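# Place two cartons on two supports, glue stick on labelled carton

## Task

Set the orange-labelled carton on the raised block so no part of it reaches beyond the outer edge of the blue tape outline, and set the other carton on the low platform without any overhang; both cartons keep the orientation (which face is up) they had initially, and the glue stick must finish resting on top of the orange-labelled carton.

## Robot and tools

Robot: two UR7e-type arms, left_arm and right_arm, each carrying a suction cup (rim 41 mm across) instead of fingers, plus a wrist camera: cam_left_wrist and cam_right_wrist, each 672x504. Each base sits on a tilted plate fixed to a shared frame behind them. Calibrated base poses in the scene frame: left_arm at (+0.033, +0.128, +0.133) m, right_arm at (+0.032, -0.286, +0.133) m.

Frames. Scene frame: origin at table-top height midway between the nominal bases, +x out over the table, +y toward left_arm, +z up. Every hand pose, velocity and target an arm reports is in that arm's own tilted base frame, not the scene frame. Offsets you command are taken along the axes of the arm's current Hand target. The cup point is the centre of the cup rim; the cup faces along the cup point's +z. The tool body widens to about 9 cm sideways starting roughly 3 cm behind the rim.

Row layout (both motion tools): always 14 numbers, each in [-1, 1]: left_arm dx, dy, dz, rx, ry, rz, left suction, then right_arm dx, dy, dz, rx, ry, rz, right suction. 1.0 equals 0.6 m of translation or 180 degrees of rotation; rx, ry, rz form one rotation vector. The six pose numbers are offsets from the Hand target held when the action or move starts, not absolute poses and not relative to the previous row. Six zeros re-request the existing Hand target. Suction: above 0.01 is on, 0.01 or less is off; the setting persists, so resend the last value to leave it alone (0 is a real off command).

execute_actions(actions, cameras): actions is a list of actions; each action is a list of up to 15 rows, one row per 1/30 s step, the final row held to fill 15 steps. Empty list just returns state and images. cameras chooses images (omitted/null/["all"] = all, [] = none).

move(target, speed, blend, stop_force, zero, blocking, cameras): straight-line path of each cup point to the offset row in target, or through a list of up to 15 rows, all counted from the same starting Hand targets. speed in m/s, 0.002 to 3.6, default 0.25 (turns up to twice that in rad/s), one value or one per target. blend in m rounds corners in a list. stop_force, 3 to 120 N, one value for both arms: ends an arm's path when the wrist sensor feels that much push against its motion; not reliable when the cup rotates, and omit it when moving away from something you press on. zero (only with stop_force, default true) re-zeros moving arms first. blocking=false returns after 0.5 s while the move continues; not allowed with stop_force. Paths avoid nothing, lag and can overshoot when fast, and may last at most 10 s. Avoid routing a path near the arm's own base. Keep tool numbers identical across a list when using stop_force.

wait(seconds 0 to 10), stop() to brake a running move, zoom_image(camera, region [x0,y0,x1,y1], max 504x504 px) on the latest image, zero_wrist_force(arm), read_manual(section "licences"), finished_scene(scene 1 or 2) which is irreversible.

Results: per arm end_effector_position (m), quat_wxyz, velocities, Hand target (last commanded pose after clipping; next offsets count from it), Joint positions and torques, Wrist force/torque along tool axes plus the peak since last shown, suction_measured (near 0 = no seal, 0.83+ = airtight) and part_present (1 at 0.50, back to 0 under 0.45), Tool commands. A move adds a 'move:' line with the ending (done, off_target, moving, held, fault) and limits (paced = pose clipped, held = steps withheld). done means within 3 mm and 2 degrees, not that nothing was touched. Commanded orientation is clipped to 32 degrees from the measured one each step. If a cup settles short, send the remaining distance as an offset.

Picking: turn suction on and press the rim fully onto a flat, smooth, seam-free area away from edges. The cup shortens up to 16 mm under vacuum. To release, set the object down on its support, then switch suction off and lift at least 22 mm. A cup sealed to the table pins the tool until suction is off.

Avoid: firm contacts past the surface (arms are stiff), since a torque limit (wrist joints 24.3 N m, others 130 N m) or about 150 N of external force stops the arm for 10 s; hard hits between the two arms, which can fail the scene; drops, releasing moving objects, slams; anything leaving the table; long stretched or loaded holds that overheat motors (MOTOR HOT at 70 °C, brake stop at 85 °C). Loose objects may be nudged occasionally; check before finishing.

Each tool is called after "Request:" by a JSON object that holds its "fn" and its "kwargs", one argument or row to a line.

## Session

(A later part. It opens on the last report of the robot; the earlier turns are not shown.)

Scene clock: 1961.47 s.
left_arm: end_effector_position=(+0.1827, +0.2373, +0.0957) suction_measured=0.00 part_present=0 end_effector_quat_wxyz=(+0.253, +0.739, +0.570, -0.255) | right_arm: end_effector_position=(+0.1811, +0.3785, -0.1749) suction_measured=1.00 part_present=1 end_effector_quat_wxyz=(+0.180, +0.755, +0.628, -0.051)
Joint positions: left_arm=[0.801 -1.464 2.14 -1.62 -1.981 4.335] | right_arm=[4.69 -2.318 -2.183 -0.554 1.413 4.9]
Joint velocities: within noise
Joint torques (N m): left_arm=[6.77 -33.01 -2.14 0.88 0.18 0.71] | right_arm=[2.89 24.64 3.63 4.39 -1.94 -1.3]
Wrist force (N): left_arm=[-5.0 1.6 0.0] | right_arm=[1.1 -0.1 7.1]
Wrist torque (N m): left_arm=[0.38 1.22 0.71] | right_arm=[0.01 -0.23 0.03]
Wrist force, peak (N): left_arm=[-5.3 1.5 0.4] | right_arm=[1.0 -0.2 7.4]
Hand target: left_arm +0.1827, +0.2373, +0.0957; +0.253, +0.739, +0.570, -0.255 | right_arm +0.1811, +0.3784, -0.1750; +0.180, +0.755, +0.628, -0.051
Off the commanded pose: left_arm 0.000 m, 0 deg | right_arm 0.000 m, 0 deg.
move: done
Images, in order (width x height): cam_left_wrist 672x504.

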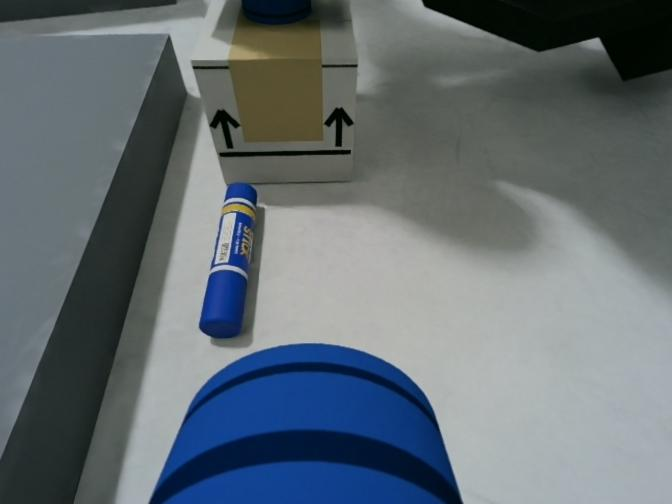

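Request:
{"fn": "move", "kwargs": {
  "target": [
    [0,0,0,0,0,0,0,0,0,-0.0667,0,0,0,1],
    [0,0,0,0,0,0,0,0.0833,0.0683,-0.0667,0,0,0,1],
    [0,0,0,0,0,0,0,0.0833,0.0683,-0.04,0,0,0,1]
  ],
  "speed": [0.06,0.06,0.05],
  "cameras": []
}}

Request:
{"fn": "move", "kwargs": {
  "target": [0,0,0,0,0,0,0,0,0,0.03,0,0,0,1],
  "speed": 0.006,
  "stop_force": 3,
  "cameras": []
}}

Request:
{"fn": "move", "kwargs": {
  "target": [0,0,0,0,0,0,0,0,-0.0867,0,0,0,0,1],
  "speed": 0.03,
  "cameras": ["cam_left_wrist"]
}}

Scene clock: 1970.80 s.
left_arm: end_effector_position=(+0.1827, +0.2373, +0.0957) suction_measured=0.00 part_present=0 end_effector_quat_wxyz=(+0.253, +0.739, +0.570, -0.255) | right_arm: end_effector_position=(+0.2274, +0.4270, -0.1592) suction_measured=1.00 part_present=1 end_effector_quat_wxyz=(+0.180, +0.755, +0.628, -0.051)
Joint positions: left_arm=[0.801 -1.464 2.14 -1.62 -1.981 4.335] | right_arm=[4.603 -2.329 -2.014 -0.697 1.385 4.817]
Joint velocities: within noise
Joint torques (N m): left_arm=[6.52 -32.98 -2.38 0.8 0.08 0.68] | right_arm=[2.08 28.14 5.96 3.87 -2.99 -1.03]
Wrist force (N): left_arm=[-5.0 1.5 0.5] | right_arm=[0.6 -3.9 5.8]
Wrist torque (N m): left_arm=[0.37 1.23 0.71] | right_arm=[0.05 -0.12 -0.16]
Wrist force, peak (N): left_arm=[-5.3 1.6 0.1] | right_arm=[0.9 -0.1 7.5]
Hand target: left_arm +0.1827, +0.2373, +0.0957; +0.253, +0.739, +0.570, -0.255 | right_arm +0.2274, +0.4270, -0.1593; +0.180, +0.755, +0.628, -0.051
Off the commanded pose: left_arm 0.000 m, 0 deg | right_arm 0.000 m, 0 deg.
move: done
No camera images: "cameras" was empty.

Scene clock: 1973.47 s.
left_arm: end_effector_position=(+0.1827, +0.2373, +0.0957) suction_measured=0.00 part_present=0 end_effector_quat_wxyz=(+0.253, +0.739, +0.570, -0.255) | right_arm: end_effector_position=(+0.2283, +0.4250, -0.1648) suction_measured=1.00 part_present=1 end_effector_quat_wxyz=(+0.180, +0.755, +0.628, -0.051)
Joint positions: left_arm=[0.801 -1.464 2.14 -1.62 -1.981 4.335] | right_arm=[4.601 -2.342 -2.016 -0.682 1.384 4.815]
Joint velocities: within noise
Joint torques (N m): left_arm=[6.37 -34.01 -1.38 0.91 0.01 0.68] | right_arm=[20.01 42.93 28.14 0.95 1.35 1.1]
Wrist force (N): left_arm=[-4.9 1.4 0.3] | right_arm=[1.3 -2.7 6.1]
Wrist torque (N m): left_arm=[0.35 1.21 0.71] | right_arm=[0.08 -0.13 -0.09]
Wrist force, peak (N): left_arm=[-5.3 1.6 0.2] | right_arm=[0.9 -4.1 5.8]
Hand target: left_arm +0.1827, +0.2373, +0.0957; +0.253, +0.739, +0.570, -0.255 | right_arm +0.2283, +0.4250, -0.1648; +0.180, +0.755, +0.628, -0.051 (not the last commanded pose)
Off the commanded pose: left_arm 0.000 m, 0 deg | right_arm 0.012 m, 0 deg.
move: contact (right_arm)
No camera images: "cameras" was empty.

Scene clock: 1975.60 s.
left_arm: end_effector_position=(+0.1827, +0.2373, +0.0957) suction_measured=0.00 part_present=0 end_effector_quat_wxyz=(+0.253, +0.739, +0.570, -0.255) | right_arm: end_effector_position=(+0.1782, +0.4326, -0.1756) suction_measured=1.00 part_present=1 end_effector_quat_wxyz=(+0.180, +0.755, +0.628, -0.051)
Joint positions: left_arm=[0.801 -1.464 2.14 -1.62 -1.981 4.335] | right_arm=[4.698 -2.358 -2.035 -0.663 1.416 4.908]
Joint velocities: within noise
Joint torques (N m): left_arm=[6.46 -33.6 -2.32 0.9 -0.01 0.64] | right_arm=[22.17 27.11 5.24 4.1 2.28 1.89]
Wrist force (N): left_arm=[-5.1 1.4 0.1] | right_arm=[0.1 -0.2 3.1]
Wrist torque (N m): left_arm=[0.35 1.23 0.71] | right_arm=[-0.06 -0.04 0.04]
Wrist force, peak (N): left_arm=[-5.3 1.8 0.3] | right_arm=[1.5 -2.2 6.3]
Hand target: left_arm +0.1827, +0.2373, +0.0957; +0.253, +0.739, +0.570, -0.255 | right_arm +0.1780, +0.4326, -0.1756; +0.180, +0.755, +0.628, -0.051
Off the commanded pose: left_arm 0.000 m, 0 deg | right_arm 0.000 m, 0 deg.
move: done
Images, in order (width x height): cam_left_wrist 672x504.

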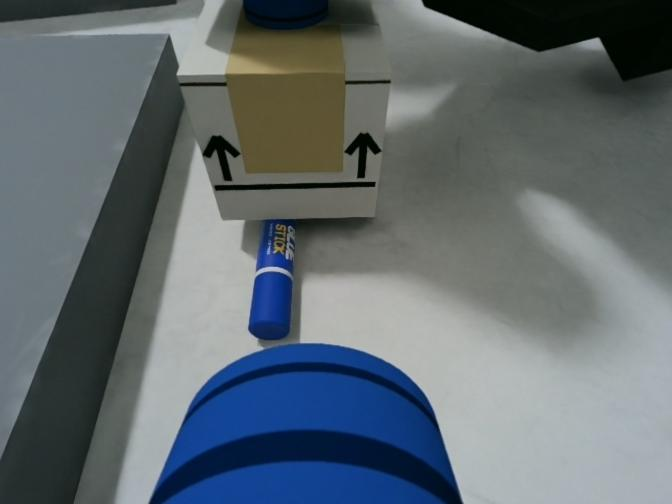

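Request:
{"fn": "move", "kwargs": {
  "target": [
    [0,0,0,0,0,0,0,0,0,-0.0833,0,0,0,1],
    [0,0,0,0,0,0,0,-0.0833,0.0183,-0.0833,0,0,0,1],
    [0,0,0,0,0,0,0,-0.0833,0.0183,0.03,0,0,0,1]
  ],
  "speed": [0.04,0.08,0.06],
  "cameras": ["cam_left_wrist"]
}}

Scene clock: 1982.33 s.
left_arm: end_effector_position=(+0.1827, +0.2373, +0.0957) suction_measured=0.00 part_present=0 end_effector_quat_wxyz=(+0.253, +0.739, +0.570, -0.255) | right_arm: end_effector_position=(+0.1810, +0.3785, -0.1748) suction_measured=1.00 part_present=1 end_effector_quat_wxyz=(+0.180, +0.755, +0.628, -0.051)
Joint positions: left_arm=[0.801 -1.464 2.14 -1.62 -1.981 4.335] | right_arm=[4.69 -2.318 -2.183 -0.554 1.414 4.901]
Joint velocities: within noise
Joint torques (N m): left_arm=[6.04 -33.36 -2.52 0.74 -0.13 0.63] | right_arm=[4.88 26.86 4.24 4.43 -1.82 -1.32]
Wrist force (N): left_arm=[-5.1 1.6 0.4] | right_arm=[1.2 -0.3 7.1]
Wrist torque (N m): left_arm=[0.37 1.24 0.71] | right_arm=[-0.04 -0.24 0.03]
Wrist force, peak (N): left_arm=[-5.3 1.6 0.3] | right_arm=[1.1 -0.1 7.6]
Hand target: left_arm +0.1827, +0.2373, +0.0957; +0.253, +0.739, +0.570, -0.255 | right_arm +0.1810, +0.3785, -0.1750; +0.180, +0.755, +0.628, -0.051
Off the commanded pose: left_arm 0.000 m, 0 deg | right_arm 0.000 m, 0 deg.
move: done
Images, in order (width x height): cam_left_wrist 672x504.

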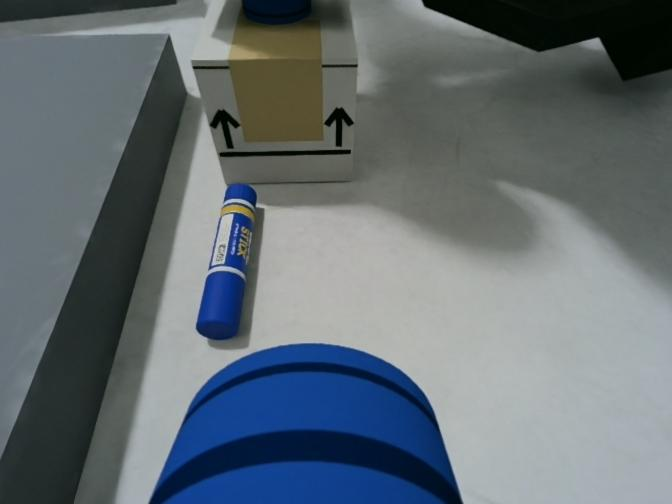

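Request:
{"fn": "move", "kwargs": {
  "target": [
    [0,0,0,0,0,0,0,0,0,-0.0667,0,0,0,1],
    [0,0,0,0,0,0,0,0.0833,0.05,-0.0667,0,0,0,1],
    [0,0,0,0,0,0,0,0.0833,0.05,-0.04,0,0,0,1]
  ],
  "speed": [0.06,0.06,0.05],
  "cameras": []
}}

Request:
{"fn": "move", "kwargs": {
  "target": [0,0,0,0,0,0,0,0,0,0.03,0,0,0,1],
  "speed": 0.006,
  "stop_force": 3,
  "cameras": ["cam_left_wrist"]
}}

Scene clock: 1993.53 s.
left_arm: end_effector_position=(+0.1827, +0.2373, +0.0957) suction_measured=0.00 part_present=0 end_effector_quat_wxyz=(+0.253, +0.739, +0.570, -0.255) | right_arm: end_effector_position=(+0.2167, +0.4287, -0.1614) suction_measured=1.00 part_present=1 end_effector_quat_wxyz=(+0.180, +0.755, +0.628, -0.051)
Joint positions: left_arm=[0.801 -1.464 2.14 -1.62 -1.981 4.335] | right_arm=[4.624 -2.332 -2.019 -0.693 1.392 4.837]
Joint velocities: within noise
Joint torques (N m): left_arm=[5.49 -33.96 -2.53 0.86 -0.25 0.61] | right_arm=[4.82 28.93 7.24 4.45 -1.99 -1.34]
Wrist force (N): left_arm=[-5.2 1.5 0.2] | right_arm=[1.1 -0.4 7.2]
Wrist torque (N m): left_arm=[0.37 1.25 0.71] | right_arm=[-0.05 -0.21 0.03]
Wrist force, peak (N): left_arm=[-5.4 1.4 0.2] | right_arm=[1.1 -0.4 7.8]
Hand target: left_arm +0.1827, +0.2373, +0.0957; +0.253, +0.739, +0.570, -0.255 | right_arm +0.2167, +0.4286, -0.1615; +0.180, +0.755, +0.628, -0.051
Off the commanded pose: left_arm 0.000 m, 0 deg | right_arm 0.000 m, 0 deg.
move: done
No camera images: "cameras" was empty.

Scene clock: 1995.53 s.
left_arm: end_effector_position=(+0.1827, +0.2373, +0.0957) suction_measured=0.00 part_present=0 end_effector_quat_wxyz=(+0.253, +0.739, +0.570, -0.255) | right_arm: end_effector_position=(+0.2176, +0.4267, -0.1667) suction_measured=1.00 part_present=1 end_effector_quat_wxyz=(+0.180, +0.755, +0.628, -0.051)
Joint positions: left_arm=[0.801 -1.464 2.14 -1.62 -1.981 4.335] | right_arm=[4.622 -2.344 -2.021 -0.679 1.391 4.835]
Joint velocities: within noise
Joint torques (N m): left_arm=[5.11 -34.22 -2.26 0.7 -0.33 0.59] | right_arm=[18.64 41.76 25.79 1.15 -0.54 1.47]
Wrist force (N): left_arm=[-5.1 1.5 0.1] | right_arm=[1.4 -0.4 6.0]
Wrist torque (N m): left_arm=[0.36 1.24 0.71] | right_arm=[-0.05 -0.14 0.03]
Wrist force, peak (N): left_arm=[-5.3 1.4 0.2] | right_arm=[1.3 -0.4 7.4]
Hand target: left_arm +0.1827, +0.2373, +0.0957; +0.253, +0.739, +0.570, -0.255 | right_arm +0.2176, +0.4268, -0.1667; +0.180, +0.755, +0.628, -0.051 (not the last commanded pose)
Off the commanded pose: left_arm 0.000 m, 0 deg | right_arm 0.012 m, 0 deg.
move: contact (right_arm)
Images, in order (width x height): cam_left_wrist 672x504.

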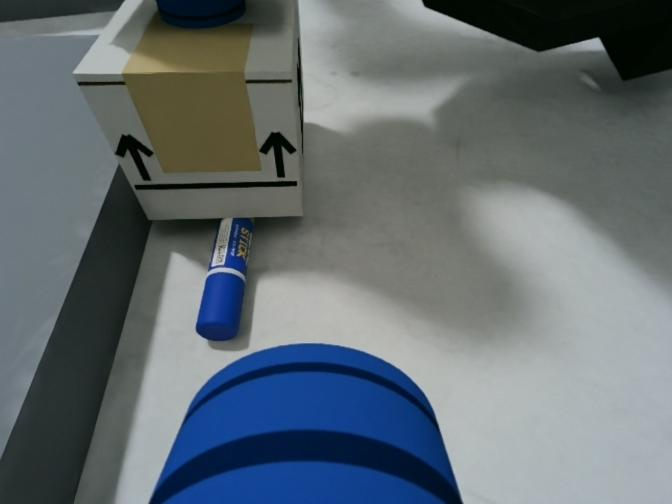

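Request:
{"fn": "move", "kwargs": {
  "target": [0,0,0,0,0,0,0,0,-0.0917,0,0,0,0,1],
  "speed": 0.03,
  "cameras": ["cam_left_wrist"]
}}

Request:
{"fn": "move", "kwargs": {
  "target": [0,0,0,0,0,0,0,0,0,-0.025,0,0,0,1],
  "speed": 0.01,
  "cameras": ["cam_left_wrist"]
}}

Scene clock: 2000.10 s.
left_arm: end_effector_position=(+0.1827, +0.2373, +0.0957) suction_measured=0.00 part_present=0 end_effector_quat_wxyz=(+0.253, +0.739, +0.570, -0.255) | right_arm: end_effector_position=(+0.1645, +0.4348, -0.1781) suction_measured=1.00 part_present=1 end_effector_quat_wxyz=(+0.180, +0.755, +0.628, -0.051)
Joint positions: left_arm=[0.801 -1.464 2.14 -1.62 -1.981 4.335] | right_arm=[4.724 -2.362 -2.037 -0.66 1.425 4.933]
Joint velocities: within noise
Joint torques (N m): left_arm=[5.15 -34.59 -1.75 0.64 -0.49 0.7] | right_arm=[19.87 27.17 5.34 4.39 2.32 1.62]
Wrist force (N): left_arm=[-5.2 1.5 0.2] | right_arm=[0.6 -0.1 5.8]
Wrist torque (N m): left_arm=[0.37 1.25 0.71] | right_arm=[-0.03 -0.14 0.04]
Wrist force, peak (N): left_arm=[-5.3 1.6 0.5] | right_arm=[1.2 -0.2 6.8]
Hand target: left_arm +0.1827, +0.2373, +0.0957; +0.253, +0.739, +0.570, -0.255 | right_arm +0.1643, +0.4349, -0.1781; +0.180, +0.755, +0.628, -0.051
Off the commanded pose: left_arm 0.000 m, 0 deg | right_arm 0.000 m, 0 deg.
move: done
Images, in order (width x height): cam_left_wrist 672x504.

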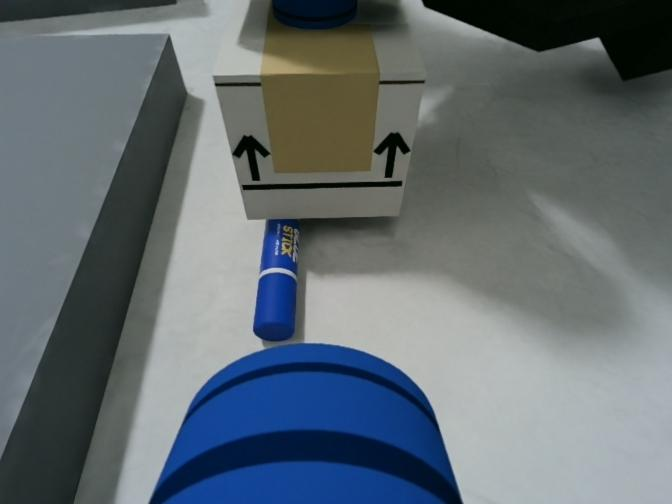

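Scene clock: 2001.93 s.
left_arm: end_effector_position=(+0.1827, +0.2373, +0.0957) suction_measured=0.00 part_present=0 end_effector_quat_wxyz=(+0.253, +0.739, +0.570, -0.255) | right_arm: end_effector_position=(+0.1621, +0.4398, -0.1643) suction_measured=1.00 part_present=1 end_effector_quat_wxyz=(+0.180, +0.755, +0.628, -0.051)
Joint positions: left_arm=[0.801 -1.464 2.14 -1.62 -1.981 4.335] | right_arm=[4.728 -2.332 -2.031 -0.698 1.427 4.937]
Joint velocities: within noise
Joint torques (N m): left_arm=[4.76 -34.27 -2 0.73 -0.38 0.65] | right_arm=[19.49 43.5 29.96 1.05 2.21 1.55]
Wrist force (N): left_arm=[-5.2 1.4 0.2] | right_arm=[0.9 -0.3 7.1]
Wrist torque (N m): left_arm=[0.35 1.25 0.71] | right_arm=[-0.04 -0.20 0.02]
Wrist force, peak (N): left_arm=[-5.2 1.6 0.2] | right_arm=[0.9 -0.1 7.3]
Hand target: left_arm +0.1827, +0.2373, +0.0957; +0.253, +0.739, +0.570, -0.255 | right_arm +0.1621, +0.4399, -0.1642; +0.180, +0.755, +0.628, -0.051
Off the commanded pose: left_arm 0.000 m, 0 deg | right_arm 0.000 m, 0 deg.
move: done
Images, in order (width x height): cam_left_wrist 672x504.

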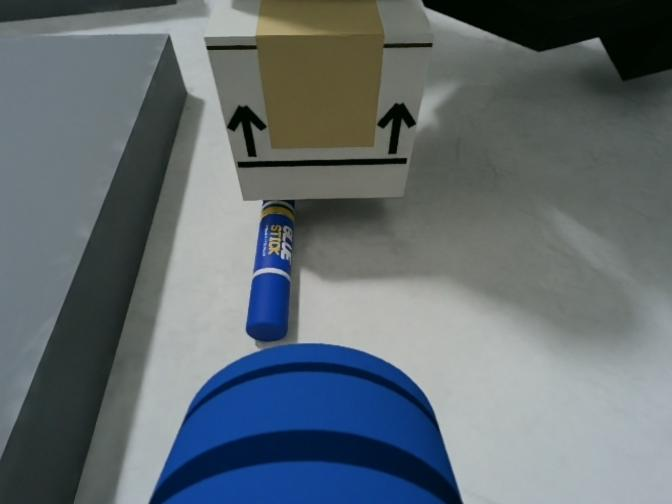

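Request:
{"fn": "move", "kwargs": {
  "target": [0,0,0,0,0,0,0,0,0,-0.05,0,0,0,1],
  "speed": 0.05,
  "cameras": ["cam_left_wrist"]
}}

Scene clock: 2004.67 s.
left_arm: end_effector_position=(+0.1827, +0.2373, +0.0957) suction_measured=0.00 part_present=0 end_effector_quat_wxyz=(+0.253, +0.739, +0.570, -0.255) | right_arm: end_effector_position=(+0.1577, +0.4499, -0.1364) suction_measured=1.00 part_present=1 end_effector_quat_wxyz=(+0.180, +0.755, +0.628, -0.051)
Joint positions: left_arm=[0.801 -1.464 2.14 -1.62 -1.981 4.335] | right_arm=[4.737 -2.273 -2.013 -0.775 1.429 4.945]
Joint velocities: within noise
Joint torques (N m): left_arm=[5.17 -34.33 -1.89 0.73 -0.38 0.61] | right_arm=[19.75 39.31 30.63 1.46 2.41 1.56]
Wrist force (N): left_arm=[-4.9 1.5 0.4] | right_arm=[0.9 -0.2 7.1]
Wrist torque (N m): left_arm=[0.37 1.20 0.71] | right_arm=[-0.02 -0.20 0.02]
Wrist force, peak (N): left_arm=[-5.4 1.6 0.3] | right_arm=[1.0 -0.2 7.6]
Hand target: left_arm +0.1827, +0.2373, +0.0957; +0.253, +0.739, +0.570, -0.255 | right_arm +0.1576, +0.4499, -0.1363; +0.180, +0.755, +0.628, -0.051
Off the commanded pose: left_arm 0.000 m, 0 deg | right_arm 0.000 m, 0 deg.
move: done
Images, in order (width x height): cam_left_wrist 672x504.

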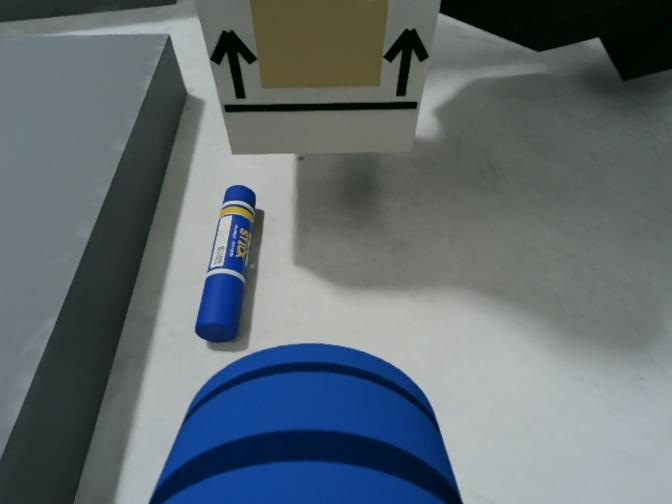

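Request:
{"fn": "move", "kwargs": {
  "target": [
    [0,0,0,0,0,0,0,0,0.0918,0,0,0,0,1],
    [0,0,0,0,0,0,0,0,0.0918,0.0478,0,0,0,1]
  ],
  "speed": 0.08,
  "cameras": []
}}

Request:
{"fn": "move", "kwargs": {
  "target": [0,0,0,0,0,0,0,0,0,0.035,0,0,0,1],
  "speed": 0.006,
  "stop_force": 3,
  "cameras": []
}}

Request:
{"fn": "move", "kwargs": {
  "target": [0,0,0,0,0,0,0,0,-0.13,0,0,0,0,1],
  "speed": 0.04,
  "cameras": ["cam_left_wrist"]
}}

Scene clock: 2029.17 s.
left_arm: end_effector_position=(+0.1827, +0.2373, +0.0957) suction_measured=0.00 part_present=0 end_effector_quat_wxyz=(+0.253, +0.739, +0.570, -0.255) | right_arm: end_effector_position=(+0.2152, +0.4323, -0.1514) suction_measured=1.00 part_present=1 end_effector_quat_wxyz=(+0.180, +0.755, +0.628, -0.051)
Joint positions: left_arm=[0.801 -1.464 2.14 -1.62 -1.981 4.335] | right_arm=[4.627 -2.311 -2.014 -0.72 1.393 4.84]
Joint velocities: within noise
Joint torques (N m): left_arm=[4.29 -34.36 -1.39 0.63 -0.53 0.59] | right_arm=[5.57 26.98 7.66 4.21 -1.75 -1.33]
Wrist force (N): left_arm=[-5.1 1.4 0.2] | right_arm=[1.0 -0.3 7.2]
Wrist torque (N m): left_arm=[0.34 1.23 0.71] | right_arm=[-0.04 -0.20 0.03]
Wrist force, peak (N): left_arm=[-5.4 1.4 0.3] | right_arm=[1.1 -0.2 7.8]
Hand target: left_arm +0.1827, +0.2373, +0.0957; +0.253, +0.739, +0.570, -0.255 | right_arm +0.2152, +0.4322, -0.1515; +0.180, +0.755, +0.628, -0.051
Off the commanded pose: left_arm 0.000 m, 0 deg | right_arm 0.000 m, 0 deg.
move: done
No camera images: "cameras" was empty.

Scene clock: 2033.03 s.
left_arm: end_effector_position=(+0.1827, +0.2373, +0.0957) suction_measured=0.00 part_present=0 end_effector_quat_wxyz=(+0.253, +0.739, +0.570, -0.255) | right_arm: end_effector_position=(+0.2176, +0.4267, -0.1667) suction_measured=1.00 part_present=1 end_effector_quat_wxyz=(+0.180, +0.755, +0.628, -0.051)
Joint positions: left_arm=[0.801 -1.464 2.14 -1.62 -1.981 4.335] | right_arm=[4.621 -2.344 -2.021 -0.678 1.391 4.835]
Joint velocities: within noise
Joint torques (N m): left_arm=[4.72 -34.04 -1.85 0.61 -0.64 0.49] | right_arm=[19.09 42.86 27.76 0.93 -0.1 1.53]
Wrist force (N): left_arm=[-5.2 1.4 0.4] | right_arm=[1.5 -0.4 5.7]
Wrist torque (N m): left_arm=[0.35 1.26 0.72] | right_arm=[-0.05 -0.14 0.03]
Wrist force, peak (N): left_arm=[-5.3 1.6 0.2] | right_arm=[1.1 -0.5 7.5]
Hand target: left_arm +0.1827, +0.2373, +0.0957; +0.253, +0.739, +0.570, -0.255 | right_arm +0.2176, +0.4268, -0.1667; +0.180, +0.755, +0.628, -0.051 (not the last commanded pose)
Off the commanded pose: left_arm 0.000 m, 0 deg | right_arm 0.005 m, 0 deg.
move: contact (right_arm)
No camera images: "cameras" was empty.

Scene clock: 2035.27 s.
left_arm: end_effector_position=(+0.1827, +0.2373, +0.0957) suction_measured=0.00 part_present=0 end_effector_quat_wxyz=(+0.253, +0.739, +0.570, -0.255) | right_arm: end_effector_position=(+0.1501, +0.4369, -0.1813) suction_measured=1.00 part_present=1 end_effector_quat_wxyz=(+0.180, +0.755, +0.628, -0.051)
Joint positions: left_arm=[0.801 -1.464 2.14 -1.62 -1.981 4.335] | right_arm=[4.752 -2.368 -2.039 -0.656 1.435 4.959]
Joint velocities: within noise
Joint torques (N m): left_arm=[3.94 -34.3 -1.71 0.64 -0.67 0.5] | right_arm=[2.05 42.13 9.06 1.24 -1.75 -1.51]
Wrist force (N): left_arm=[-5.1 1.5 0.5] | right_arm=[0.9 -0.1 6.1]
Wrist torque (N m): left_arm=[0.36 1.24 0.71] | right_arm=[-0.06 -0.08 0.01]
Wrist force, peak (N): left_arm=[-5.3 1.7 0.4] | right_arm=[4.4 3.1 7.5]
Hand target: left_arm +0.1827, +0.2373, +0.0957; +0.253, +0.739, +0.570, -0.255 | right_arm +0.1503, +0.4369, -0.1812; +0.180, +0.755, +0.628, -0.051 (not the last commanded pose)
Off the commanded pose: left_arm 0.000 m, 0 deg | right_arm 0.008 m, 0 deg.
move: held (right_arm; a check stopped the path); limits=held
pose unreachable (right arm): on one or more control steps of this call, first in action 0 (counted from 0), this arm could not follow its commanded pose, so it was not sent that pose on those steps. It may still have moved: this result reports where it is.
cause: moving toward the commanded pose would bring a part of the arm too close to another arm (a part of this arm just beyond joint 5 (wrist 2) and a part of the left arm just beyond its joint 1 (shoulder pan), along the way the arms are being sent, or toward where that arm still pushes).
Images, in order (width x height): cam_left_wrist 672x504.

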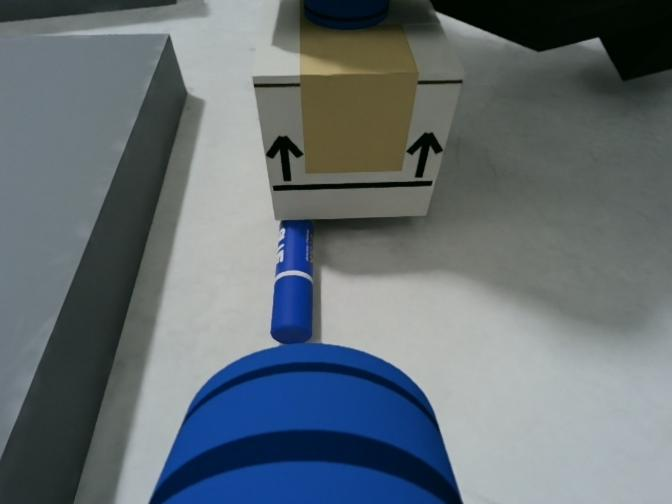

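Request:
{"fn": "move", "kwargs": {
  "target": [0,0,0,0,0,0,0,0,0.003,-0.03,0,0,0,1],
  "speed": 0.015,
  "cameras": ["cam_left_wrist"]
}}

Request:
{"fn": "wait", "kwargs": {
  "seconds": 1,
  "cameras": ["cam_left_wrist"]
}}

Scene clock: 2038.80 s.
left_arm: end_effector_position=(+0.1827, +0.2373, +0.0957) suction_measured=0.00 part_present=0 end_effector_quat_wxyz=(+0.253, +0.739, +0.570, -0.255) | right_arm: end_effector_position=(+0.1494, +0.4427, -0.1642) suction_measured=1.00 part_present=1 end_effector_quat_wxyz=(+0.180, +0.755, +0.628, -0.051)
Joint positions: left_arm=[0.801 -1.464 2.14 -1.62 -1.981 4.335] | right_arm=[4.753 -2.331 -2.031 -0.702 1.435 4.96]
Joint velocities: within noise
Joint torques (N m): left_arm=[3.3 -34.52 -1.99 0.72 -0.75 0.45] | right_arm=[18.9 41.66 29.51 0.97 2.78 1.6]
Wrist force (N): left_arm=[-4.9 1.5 0.2] | right_arm=[1.1 1.2 7.8]
Wrist torque (N m): left_arm=[0.37 1.21 0.71] | right_arm=[-0.03 -0.14 -0.06]
Wrist force, peak (N): left_arm=[-5.3 1.5 0.2] | right_arm=[1.3 1.5 8.1]
Hand target: left_arm +0.1827, +0.2373, +0.0957; +0.253, +0.739, +0.570, -0.255 | right_arm +0.1494, +0.4427, -0.1641; +0.180, +0.755, +0.628, -0.051
Off the commanded pose: left_arm 0.000 m, 0 deg | right_arm 0.000 m, 0 deg.
move: done
Images, in order (width x height): cam_left_wrist 672x504.

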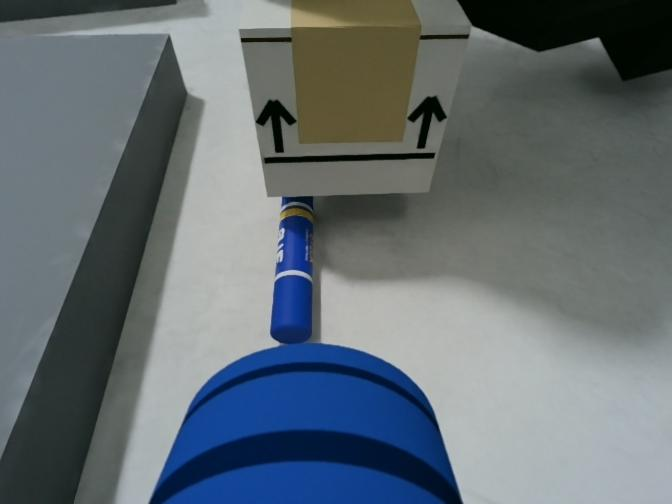

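Scene clock: 2039.80 s.
left_arm: end_effector_position=(+0.1827, +0.2373, +0.0957) suction_measured=0.00 part_present=0 end_effector_quat_wxyz=(+0.253, +0.739, +0.570, -0.255) | right_arm: end_effector_position=(+0.1494, +0.4427, -0.1641) suction_measured=1.00 part_present=1 end_effector_quat_wxyz=(+0.180, +0.755, +0.628, -0.051)
Joint positions: left_arm=[0.801 -1.464 2.14 -1.62 -1.981 4.335] | right_arm=[4.753 -2.33 -2.031 -0.702 1.435 4.96]
Joint velocities: within noise
Joint torques (N m): left_arm=[3.63 -34.7 -1.3 0.74 -0.62 0.46] | right_arm=[18.92 42.48 28.3 1.32 2.57 1.69]
Wrist force (N): left_arm=[-5.1 1.4 0.5] | right_arm=[1.4 1.1 7.7]
Wrist torque (N m): left_arm=[0.34 1.24 0.71] | right_arm=[-0.04 -0.18 -0.05]
Wrist force, peak (N): left_arm=[-5.2 1.6 0.2] | right_arm=[1.3 1.1 7.9]
Hand target: left_arm +0.1827, +0.2373, +0.0957; +0.253, +0.739, +0.570, -0.255 | right_arm +0.1494, +0.4427, -0.1641; +0.180, +0.755, +0.628, -0.051
Tool commands: left_gripper/suction=+0.0 right_gripper/suction=+1.0
Off the commanded pose: left_arm 0.000 m, 0 deg | right_arm 0.000 m, 0 deg.
wait: 1.00 s; at rest by 0.17 s
Images, in order (width x height): cam_left_wrist 672x504.

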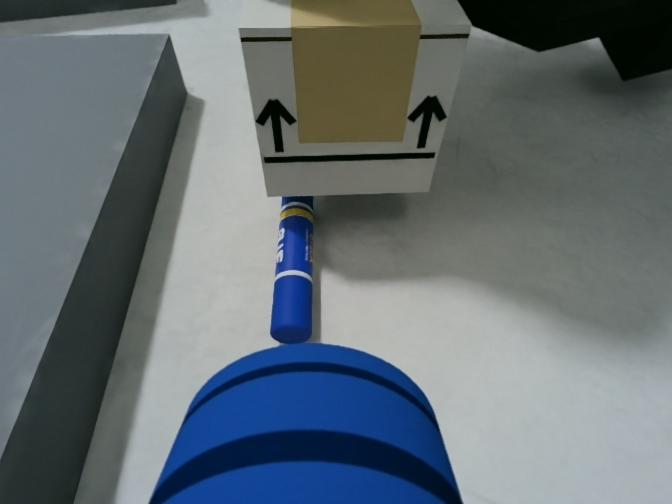

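Request:
{"fn": "move", "kwargs": {
  "target": [
    [0,0,0,0,0,0,0,0,0,-0.01,0,0,0,1],
    [0,0,0,0,0,0,0,-0.0745,0.0535,-0.01,0,0,0,1],
    [0,0,0,0,0,0,0,-0.0745,0.0535,0.0607,0,0,0,1]
  ],
  "speed": 0.06,
  "cameras": ["cam_left_wrist"]
}}

Scene clock: 2047.23 s.
left_arm: end_effector_position=(+0.1827, +0.2373, +0.0957) suction_measured=0.00 part_present=0 end_effector_quat_wxyz=(+0.253, +0.739, +0.570, -0.255) | right_arm: end_effector_position=(+0.1767, +0.3842, -0.1777) suction_measured=1.00 part_present=1 end_effector_quat_wxyz=(+0.180, +0.755, +0.628, -0.051)
Joint positions: left_arm=[0.801 -1.464 2.14 -1.62 -1.981 4.335] | right_arm=[4.699 -2.328 -2.169 -0.559 1.417 4.909]
Joint velocities: within noise
Joint torques (N m): left_arm=[4.01 -35 -1.59 0.7 -0.82 0.43] | right_arm=[3.26 27.93 3.04 4.47 -1.97 -1.38]
Wrist force (N): left_arm=[-5.1 1.5 0.3] | right_arm=[1.3 -0.4 7.2]
Wrist torque (N m): left_arm=[0.36 1.24 0.71] | right_arm=[-0.04 -0.27 0.03]
Wrist force, peak (N): left_arm=[-5.4 1.5 0.0] | right_arm=[1.3 1.1 8.3]
Hand target: left_arm +0.1827, +0.2373, +0.0957; +0.253, +0.739, +0.570, -0.255 | right_arm +0.1767, +0.3842, -0.1778; +0.180, +0.755, +0.628, -0.051
Off the commanded pose: left_arm 0.000 m, 0 deg | right_arm 0.000 m, 0 deg.
move: done
Images, in order (width x height): cam_left_wrist 672x504.

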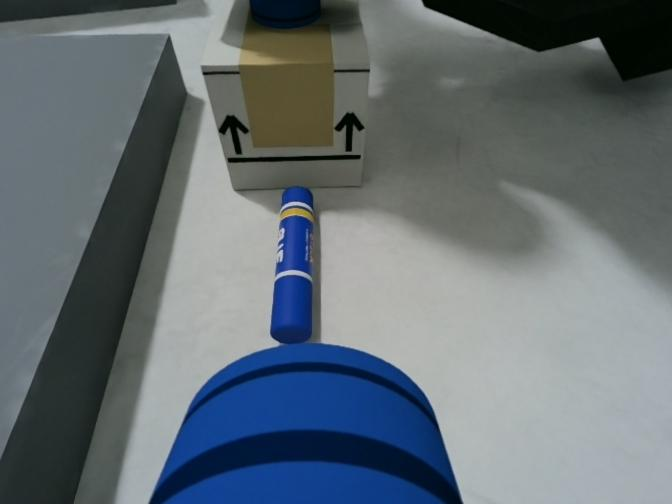

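Request:
{"fn": "move", "kwargs": {
  "target": [
    [0.1355,0.0203,0.069,0,0,0,0,0,0,0,0,0,0,1],
    [0.0928,0.0203,0.153,0,0,0,0,0,0,0,0,0,0,1]
  ],
  "speed": [0.08,0.04],
  "stop_force": 4,
  "cameras": ["cam_left_wrist"]
}}

Scene clock: 2055.50 s.
left_arm: end_effector_position=(+0.1988, +0.2134, -0.0085) suction_measured=0.00 part_present=0 end_effector_quat_wxyz=(+0.253, +0.739, +0.570, -0.255) | right_arm: end_effector_position=(+0.1767, +0.3842, -0.1778) suction_measured=1.00 part_present=1 end_effector_quat_wxyz=(+0.180, +0.755, +0.628, -0.051)
Joint positions: left_arm=[0.735 -1.26 2.278 -1.987 -2.019 4.275] | right_arm=[4.699 -2.329 -2.169 -0.558 1.417 4.909]
Joint velocities: within noise
Joint torques (N m): left_arm=[-8.3 -39.2 7.78 -1.62 -3.22 -2.2] | right_arm=[3.95 26.08 3.93 4.31 -1.96 -1.38]
Wrist force (N): left_arm=[-4.9 1.5 0.1] | right_arm=[1.4 -0.2 7.1]
Wrist torque (N m): left_arm=[0.35 1.21 0.71] | right_arm=[-0.02 -0.27 0.03]
Wrist force, peak (N): left_arm=[-5.7 1.5 0.2] | right_arm=[1.3 -0.1 7.4]
Hand target: left_arm +0.1988, +0.2134, -0.0085; +0.253, +0.739, +0.570, -0.255 | right_arm +0.1767, +0.3842, -0.1778; +0.180, +0.755, +0.628, -0.051
Off the commanded pose: left_arm 0.000 m, 0 deg | right_arm 0.000 m, 0 deg.
move: done
Images, in order (width x height): cam_left_wrist 672x504.

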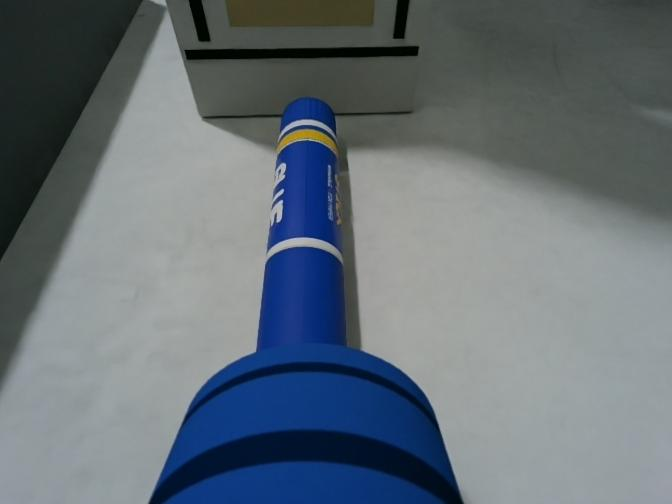

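Request:
{"fn": "move", "kwargs": {
  "target": [
    [0,0.0045,0,0,0,0,0,0,0,0,0,0,0,1],
    [-0.028,0.0045,0.055,0,0,0,0,0,0,0,0,0,0,1]
  ],
  "speed": 0.012,
  "stop_force": 5,
  "cameras": ["cam_left_wrist"]
}}

Scene clock: 2063.73 s.
left_arm: end_effector_position=(+0.1948, +0.1789, -0.0216) suction_measured=0.00 part_present=0 end_effector_quat_wxyz=(+0.253, +0.739, +0.570, -0.255) | right_arm: end_effector_position=(+0.1767, +0.3842, -0.1778) suction_measured=1.00 part_present=1 end_effector_quat_wxyz=(+0.180, +0.755, +0.628, -0.051)
Joint positions: left_arm=[0.676 -1.272 2.377 -2.098 -2.052 4.221] | right_arm=[4.699 -2.329 -2.169 -0.558 1.417 4.909]
Joint velocities: within noise
Joint torques (N m): left_arm=[-8.23 -36.3 9.19 -1.72 -3.27 -2.2] | right_arm=[4.31 26.31 4.84 4.08 -1.9 -1.3]
Wrist force (N): left_arm=[-4.8 1.4 -0.2] | right_arm=[0.9 -0.3 7.2]
Wrist torque (N m): left_arm=[0.34 1.22 0.70] | right_arm=[-0.03 -0.27 0.04]
Wrist force, peak (N): left_arm=[-5.3 1.5 0.1] | right_arm=[1.3 -0.1 7.4]
Hand target: left_arm +0.1948, +0.1789, -0.0216; +0.253, +0.739, +0.570, -0.255 | right_arm +0.1767, +0.3842, -0.1778; +0.180, +0.755, +0.628, -0.051
Off the commanded pose: left_arm 0.000 m, 0 deg | right_arm 0.000 m, 0 deg.
move: done
Images, in order (width x height): cam_left_wrist 672x504.

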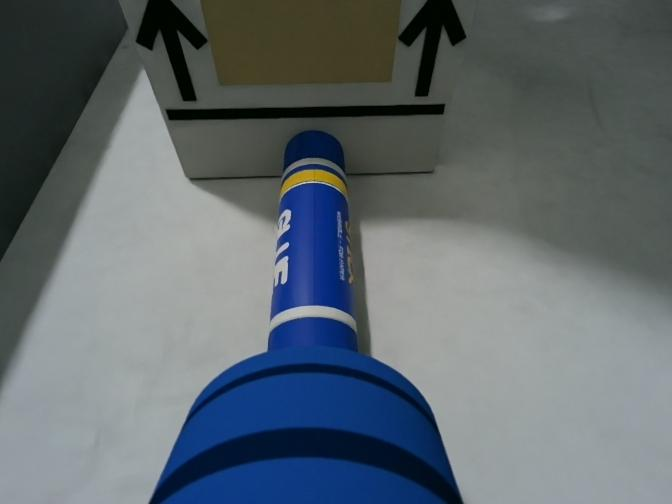

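Request:
{"fn": "move", "kwargs": {
  "target": [-0.0151,0,0.0297,0,0,0,0,0,0,0,0,0,0,1],
  "speed": 0.01,
  "stop_force": 6,
  "cameras": ["cam_left_wrist"]
}}

Scene clock: 2068.57 s.
left_arm: end_effector_position=(+0.1916, +0.1627, -0.0280) suction_measured=0.00 part_present=0 end_effector_quat_wxyz=(+0.253, +0.739, +0.570, -0.255) | right_arm: end_effector_position=(+0.1767, +0.3842, -0.1778) suction_measured=1.00 part_present=1 end_effector_quat_wxyz=(+0.180, +0.755, +0.628, -0.051)
Joint positions: left_arm=[0.647 -1.274 2.425 -2.157 -2.067 4.193] | right_arm=[4.699 -2.329 -2.169 -0.558 1.417 4.909]
Joint velocities: within noise
Joint torques (N m): left_arm=[9.92 -30.12 -10.1 1.9 1.5 1.58] | right_arm=[3.98 26.71 8.03 3.71 -1.83 -1.02]
Wrist force (N): left_arm=[-4.5 1.5 -6.4] | right_arm=[-4.6 0.2 3.2]
Wrist torque (N m): left_arm=[0.40 1.32 0.71] | right_arm=[-0.01 -0.32 0.06]
Wrist force, peak (N): left_arm=[-4.0 1.6 -7.7] | right_arm=[0.9 -0.2 7.4]
Hand target: left_arm +0.1916, +0.1627, -0.0280; +0.253, +0.739, +0.570, -0.255 (not the last commanded pose) | right_arm +0.1767, +0.3842, -0.1778; +0.180, +0.755, +0.628, -0.051
Off the commanded pose: left_arm 0.002 m, 0 deg | right_arm 0.000 m, 0 deg.
move: contact (left_arm)
Images, in order (width x height): cam_left_wrist 672x504.

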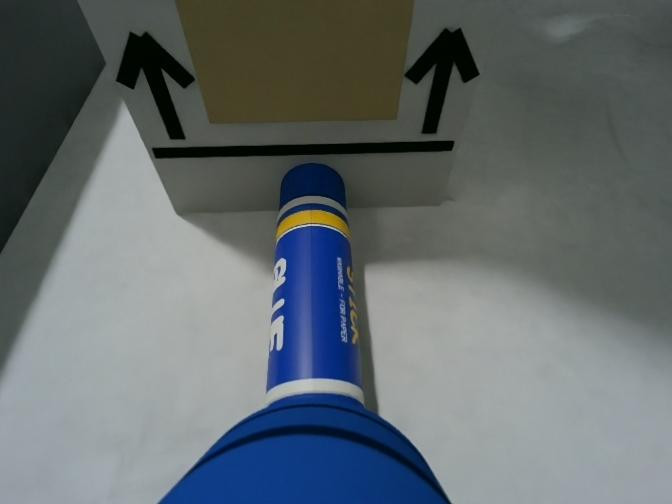

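Request:
{"fn": "move", "kwargs": {
  "target": [-0.0223,0,-0.0114,0,0,0,0,0,0,-0.025,0,0,0,1],
  "speed": 0.01,
  "cameras": ["cam_left_wrist"]
}}

Scene clock: 2076.70 s.
left_arm: end_effector_position=(+0.1892, +0.1577, -0.0141) suction_measured=0.00 part_present=0 end_effector_quat_wxyz=(+0.253, +0.739, +0.570, -0.255) | right_arm: end_effector_position=(+0.1745, +0.3892, -0.1639) suction_measured=1.00 part_present=1 end_effector_quat_wxyz=(+0.180, +0.755, +0.628, -0.051)
Joint positions: left_arm=[0.64 -1.327 2.434 -2.115 -2.071 4.186] | right_arm=[4.704 -2.293 -2.164 -0.6 1.418 4.914]
Joint velocities: within noise
Joint torques (N m): left_arm=[-8.47 -35.51 9.57 1.28 -3.34 -2.25] | right_arm=[19.56 40.54 27.75 1.47 2.13 1.52]
Wrist force (N): left_arm=[-5.2 1.5 0.2] | right_arm=[1.2 -0.5 7.3]
Wrist torque (N m): left_arm=[0.37 1.26 0.71] | right_arm=[-0.05 -0.24 0.03]
Wrist force, peak (N): left_arm=[-4.5 1.4 -6.8] | right_arm=[-1.3 -0.1 7.7]
Hand target: left_arm +0.1892, +0.1577, -0.0140; +0.253, +0.739, +0.570, -0.255 | right_arm +0.1744, +0.3892, -0.1638; +0.180, +0.755, +0.628, -0.051
Off the commanded pose: left_arm 0.000 m, 0 deg | right_arm 0.000 m, 0 deg.
move: done
Images, in order (width x height): cam_left_wrist 672x504.

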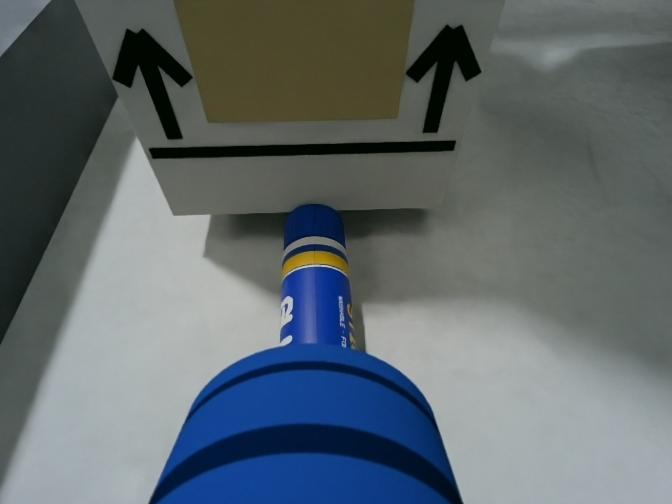

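Request:
{"fn": "move", "kwargs": {
  "target": [
    [-0.0446,0,-0.0227,0,0,0,0,0,0,0,0,0,0,1],
    [-0.1765,0,-0.3144,0,0,0,0,0,0,0,0,0,0,1],
    [-0.1765,0,-0.3144,0,0,-0.5,0,0,0,0,0,0,0,1]
  ],
  "speed": [0.04,0.15,0.3],
  "cameras": ["cam_left_wrist"]
}}

Scene clock: 2113.97 s.
left_arm: end_effector_position=(+0.1825, +0.2073, +0.1964) suction_measured=0.00 part_present=0 end_effector_quat_wxyz=(-0.001, +0.120, +0.926, -0.359) | right_arm: end_effector_position=(+0.1744, +0.3892, -0.1638) suction_measured=1.00 part_present=1 end_effector_quat_wxyz=(+0.180, +0.755, +0.628, -0.051)
Joint positions: left_arm=[0.751 -1.669 2.052 -1.346 -2.01 2.719] | right_arm=[4.704 -2.293 -2.164 -0.6 1.418 4.914]
Joint velocities: within noise
Joint torques (N m): left_arm=[-6.22 -34.65 -2.31 -1.72 1.77 -2.04] | right_arm=[18.6 39.02 26.31 1.39 2.15 1.65]
Wrist force (N): left_arm=[-2.6 -1.6 -0.1] | right_arm=[1.2 -0.3 7.2]
Wrist torque (N m): left_arm=[-0.33 0.58 -0.05] | right_arm=[-0.02 -0.26 0.03]
Wrist force, peak (N): left_arm=[-5.6 1.5 -0.6] | right_arm=[1.1 -0.5 7.6]
Hand target: left_arm +0.1825, +0.2073, +0.1964; -0.001, +0.120, +0.926, -0.359 | right_arm +0.1744, +0.3892, -0.1638; +0.180, +0.755, +0.628, -0.051
Off the commanded pose: left_arm 0.000 m, 0 deg | right_arm 0.000 m, 0 deg.
move: done
Images, in order (width x height): cam_left_wrist 672x504.

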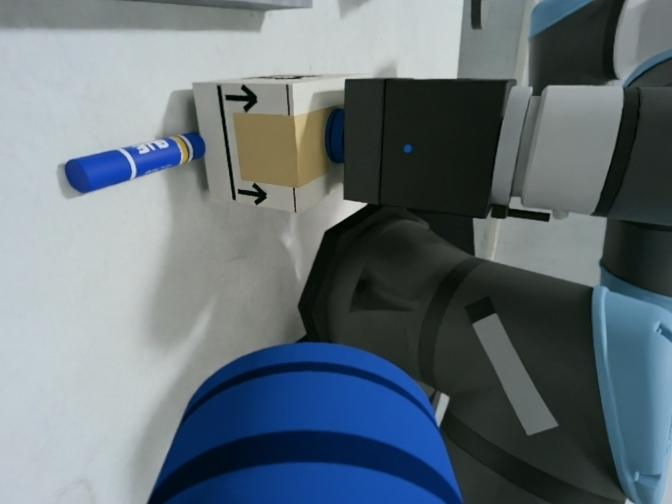

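Request:
{"fn": "move", "kwargs": {
  "target": [
    [0.0718,0.0602,-0.0648,-0.1149,0.132,-0.002,0,0,0,0,0,0,0,1],
    [0.0952,0.0777,-0.2352,-0.2298,0.264,-0.004,0,0,0,0,0,0,0,1],
    [0.038,0.0177,-0.4627,-0.3452,0.3965,-0.006,0,0,0,0,0,0,0,1]
  ],
  "speed": 0.25,
  "blend": 0.02,
  "cameras": []
}}

Scene clock: 2130.67 s.
left_arm: end_effector_position=(+0.1872, +0.4042, +0.3936) suction_measured=0.00 part_present=0 end_effector_quat_wxyz=(-0.459, +0.273, +0.801, +0.270) | right_arm: end_effector_position=(+0.1744, +0.3892, -0.1638) suction_measured=1.00 part_present=1 end_effector_quat_wxyz=(+0.180, +0.755, +0.628, -0.051)
Joint positions: left_arm=[0.277 -1.765 1.796 -0.884 -0.612 2.12] | right_arm=[4.704 -2.293 -2.164 -0.6 1.418 4.914]
Joint velocities: within noise
Joint torques (N m): left_arm=[-9.24 -16.33 -31.1 1.04 3.11 -2.22] | right_arm=[18.27 38.09 27.22 1.6 2.21 1.5]
Wrist force (N): left_arm=[0.0 -0.5 0.4] | right_arm=[1.2 -0.5 7.2]
Wrist torque (N m): left_arm=[-0.08 0.00 -0.02] | right_arm=[-0.05 -0.26 0.03]
Wrist force, peak (N): left_arm=[-2.9 -1.8 0.1] | right_arm=[1.2 -0.3 7.5]
Hand target: left_arm +0.1872, +0.4043, +0.3936; -0.459, +0.273, +0.801, +0.270 | right_arm +0.1744, +0.3892, -0.1638; +0.180, +0.755, +0.628, -0.051
Off the commanded pose: left_arm 0.000 m, 0 deg | right_arm 0.000 m, 0 deg.
move: done
No camera images: "cameras" was empty.

Request:
{"fn": "move", "kwargs": {
  "target": [
    [0.1217,-0.0403,-0.0202,0.0524,0.0859,0.1432,0,0,0,0,0,0,0,1],
    [0.2357,-0.0202,-0.074,0.1041,0.1705,0.284,0,0,0,0,0,0,0,1],
    [0.3115,0.0533,-0.1458,0.1557,0.2551,0.4249,0,0,0,0,0,0,0,1],
    [0.3273,0.1592,-0.2152,0.2073,0.3397,0.5658,0,0,0,0,0,0,0,1]
  ],
  "speed": 0.25,
  "blend": 0.02,
  "cameras": []
}}

Request:
{"fn": "move", "kwargs": {
  "target": [
    [0.1007,0.1655,-0.048,-0.1315,0.08,0,0,0,0,0,0,0,0,1],
    [0.1767,0.2903,-0.1763,-0.2596,0.158,0,0,0,0,0,0,0,0,1],
    [0.214,0.3518,-0.357,-0.3877,0.236,0,0,0,0,0,0,0,0,1],
    [0.2048,0.3365,-0.5508,-0.5158,0.314,0,0,0,0,0,0,0,0,1]
  ],
  "speed": 0.25,
  "blend": 0.02,
  "cameras": ["cam_left_wrist"]
}}

Scene clock: 2147.10 s.
left_arm: end_effector_position=(+0.2443, +0.4205, +0.6402) suction_measured=0.00 part_present=0 end_effector_quat_wxyz=(+0.830, -0.468, -0.047, +0.300) | right_arm: end_effector_position=(+0.1744, +0.3892, -0.1638) suction_measured=1.00 part_present=1 end_effector_quat_wxyz=(+0.180, +0.755, +0.628, -0.051)
Joint positions: left_arm=[0.278 -1.35 1.482 1.191 -0.613 2.117] | right_arm=[4.704 -2.293 -2.164 -0.6 1.418 4.914]
Joint velocities: within noise
Joint torques (N m): left_arm=[6.47 -30.22 -3.15 4.18 0.87 -2.16] | right_arm=[18.18 38.91 26.21 1.68 2.03 1.66]
Wrist force (N): left_arm=[-4.9 -0.8 0.7] | right_arm=[1.1 -0.3 7.5]
Wrist torque (N m): left_arm=[0.08 0.69 0.16] | right_arm=[-0.03 -0.24 0.03]
Wrist force, peak (N): left_arm=[-5.0 -1.1 0.9] | right_arm=[1.1 -0.4 7.5]
Hand target: left_arm +0.2443, +0.4205, +0.6403; +0.830, -0.468, -0.047, +0.300 | right_arm +0.1744, +0.3892, -0.1638; +0.180, +0.755, +0.628, -0.051
Off the commanded pose: left_arm 0.000 m, 0 deg | right_arm 0.000 m, 0 deg.
move: done
No camera images: "cameras" was empty.

Scene clock: 2151.60 s.
left_arm: end_effector_position=(+0.3715, +0.3172, +0.2686) suction_measured=0.00 part_present=0 end_effector_quat_wxyz=(-0.179, +0.976, -0.115, +0.055) | right_arm: end_effector_position=(+0.1744, +0.3892, -0.1638) suction_measured=1.00 part_present=1 end_effector_quat_wxyz=(+0.180, +0.755, +0.628, -0.051)
Joint positions: left_arm=[0.276 -1.35 1.483 1.19 1.283 2.116] | right_arm=[4.704 -2.293 -2.164 -0.6 1.418 4.914]
Joint velocities: within noise
Joint torques (N m): left_arm=[5.41 -30.17 -3.03 1.35 2.41 1.66] | right_arm=[19.09 38.19 25.13 1.74 2.04 1.31]
Wrist force (N): left_arm=[-2.3 0.6 -0.6] | right_arm=[1.3 -0.4 7.3]
Wrist torque (N m): left_arm=[0.01 0.81 0.38] | right_arm=[-0.05 -0.26 0.03]
Wrist force, peak (N): left_arm=[-5.2 -0.9 1.0] | right_arm=[1.2 -0.2 7.5]
Hand target: left_arm +0.3716, +0.3171, +0.2685; -0.179, +0.976, -0.115, +0.055 | right_arm +0.1744, +0.3892, -0.1638; +0.180, +0.755, +0.628, -0.051
Off the commanded pose: left_arm 0.000 m, 0 deg | right_arm 0.000 m, 0 deg.
move: done
Images, in order (width x height): cam_left_wrist 672x504.

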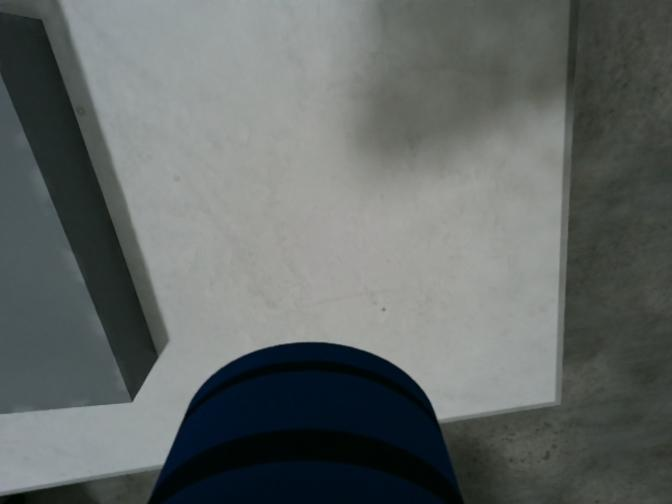

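Request:
{"fn": "move", "kwargs": {
  "target": [-0.2767,0.3117,0.2167,-0.1111,0.0015,-0.0084,0,0,0,0,0,0,0,1],
  "speed": 0.2,
  "cameras": ["cam_left_wrist"]
}}

Scene clock: 2157.97 s.
left_arm: end_effector_position=(+0.1923, +0.2312, +0.0689) suction_measured=0.00 part_present=0 end_effector_quat_wxyz=(-0.006, +0.993, -0.110, +0.039) | right_arm: end_effector_position=(+0.1744, +0.3892, -0.1638) suction_measured=1.00 part_present=1 end_effector_quat_wxyz=(+0.180, +0.755, +0.628, -0.051)
Joint positions: left_arm=[0.447 -1.431 2.15 0.779 1.602 2.237] | right_arm=[4.704 -2.293 -2.164 -0.6 1.418 4.914]
Joint velocities: within noise
Joint torques (N m): left_arm=[9.77 -19.96 4.61 1.68 2.94 1.47] | right_arm=[18.49 37.63 25.34 1.9 2 1.26]
Wrist force (N): left_arm=[-2.0 1.3 -0.2] | right_arm=[1.3 -0.4 7.3]
Wrist torque (N m): left_arm=[0.21 0.74 0.53] | right_arm=[-0.04 -0.27 0.03]
Wrist force, peak (N): left_arm=[-2.7 1.9 0.6] | right_arm=[1.1 -0.5 7.6]
Hand target: left_arm +0.1922, +0.2312, +0.0688; -0.006, +0.993, -0.110, +0.039 | right_arm +0.1744, +0.3892, -0.1638; +0.180, +0.755, +0.628, -0.051
Off the commanded pose: left_arm 0.000 m, 0 deg | right_arm 0.000 m, 0 deg.
move: done
Images, in order (width x height): cam_left_wrist 672x504.

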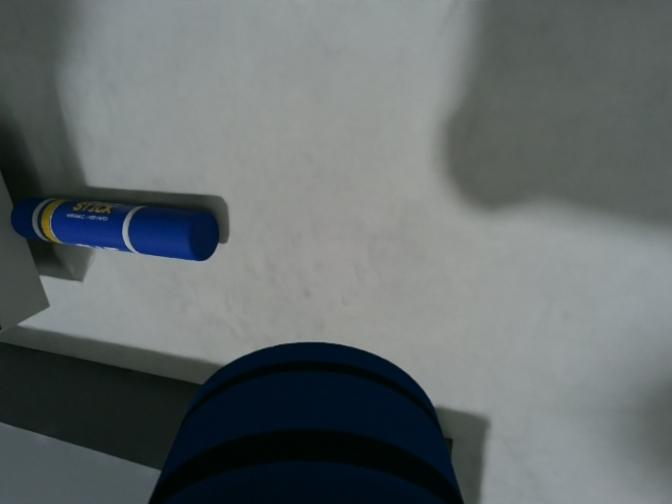

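Request:
{"fn": "move", "kwargs": {
  "target": [0.0015,0.0042,0.1445,0,0,0,0,0,0,0,0,0,0,1],
  "speed": 0.06,
  "stop_force": 4,
  "cameras": ["cam_left_wrist"]
}}

Scene clock: 2166.60 s.
left_arm: end_effector_position=(+0.1994, +0.2288, -0.0176) suction_measured=0.00 part_present=0 end_effector_quat_wxyz=(-0.006, +0.993, -0.110, +0.039) | right_arm: end_effector_position=(+0.1744, +0.3892, -0.1638) suction_measured=1.00 part_present=1 end_effector_quat_wxyz=(+0.180, +0.755, +0.628, -0.051)
Joint positions: left_arm=[0.426 -1.238 2.218 0.517 1.601 2.217] | right_arm=[4.704 -2.293 -2.164 -0.6 1.418 4.914]
Joint velocities: within noise
Joint torques (N m): left_arm=[-10.67 -22.74 7.68 1.69 -2.08 -2.17] | right_arm=[19.05 38.02 24.69 2.12 2.24 1.56]
Wrist force (N): left_arm=[-2.0 1.5 -0.1] | right_arm=[1.2 -0.3 7.3]
Wrist torque (N m): left_arm=[0.23 0.74 0.53] | right_arm=[-0.02 -0.25 0.03]
Wrist force, peak (N): left_arm=[-2.4 1.6 -0.3] | right_arm=[1.2 -0.5 7.5]
Hand target: left_arm +0.1994, +0.2288, -0.0176; -0.006, +0.993, -0.110, +0.039 | right_arm +0.1744, +0.3892, -0.1638; +0.180, +0.755, +0.628, -0.051
Off the commanded pose: left_arm 0.000 m, 0 deg | right_arm 0.000 m, 0 deg.
move: done
Images, in order (width x height): cam_left_wrist 672x504.

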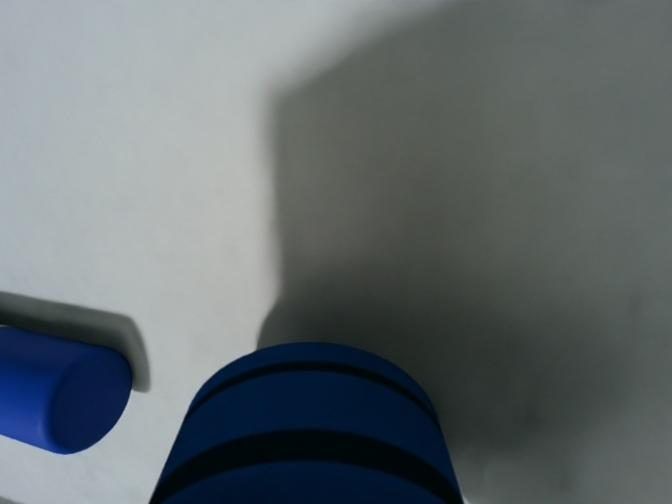

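Request:
{"fn": "move", "kwargs": {
  "target": [0.0025,0.0705,0.0257,0,0,0,0,0,0,0,0,0,0,1],
  "speed": 0.012,
  "stop_force": 3,
  "cameras": ["cam_left_wrist"]
}}

Scene clock: 2176.93 s.
left_arm: end_effector_position=(+0.1948, +0.1994, -0.0290) suction_measured=0.00 part_present=0 end_effector_quat_wxyz=(-0.006, +0.993, -0.110, +0.039) | right_arm: end_effector_position=(+0.1744, +0.3892, -0.1638) suction_measured=1.00 part_present=1 end_effector_quat_wxyz=(+0.180, +0.755, +0.628, -0.051)
Joint positions: left_arm=[0.321 -1.256 2.302 0.449 1.593 2.112] | right_arm=[4.704 -2.293 -2.164 -0.6 1.418 4.914]
Joint velocities: within noise
Joint torques (N m): left_arm=[7.46 -19.27 -12.19 4.6 3.41 1.35] | right_arm=[17.4 37.04 24.25 2.21 1.75 1.53]
Wrist force (N): left_arm=[-2.1 -0.9 -1.9] | right_arm=[-1.6 -0.3 6.9]
Wrist torque (N m): left_arm=[0.16 0.74 0.54] | right_arm=[-0.06 -0.38 0.03]
Wrist force, peak (N): left_arm=[-2.3 -1.1 -2.1] | right_arm=[1.3 -0.3 7.6]
Hand target: left_arm +0.1948, +0.1994, -0.0290; -0.006, +0.993, -0.110, +0.039 (not the last commanded pose) | right_arm +0.1744, +0.3892, -0.1638; +0.180, +0.755, +0.628, -0.051
Off the commanded pose: left_arm 0.013 m, 0 deg | right_arm 0.000 m, 0 deg.
move: contact (left_arm)
Images, in order (width x height): cam_left_wrist 672x504.

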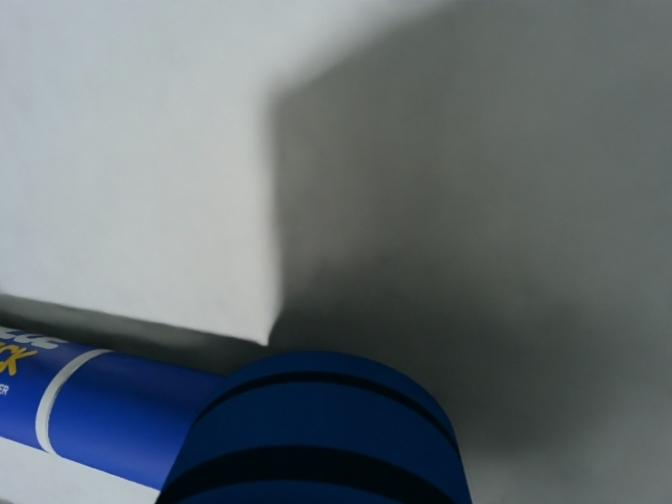

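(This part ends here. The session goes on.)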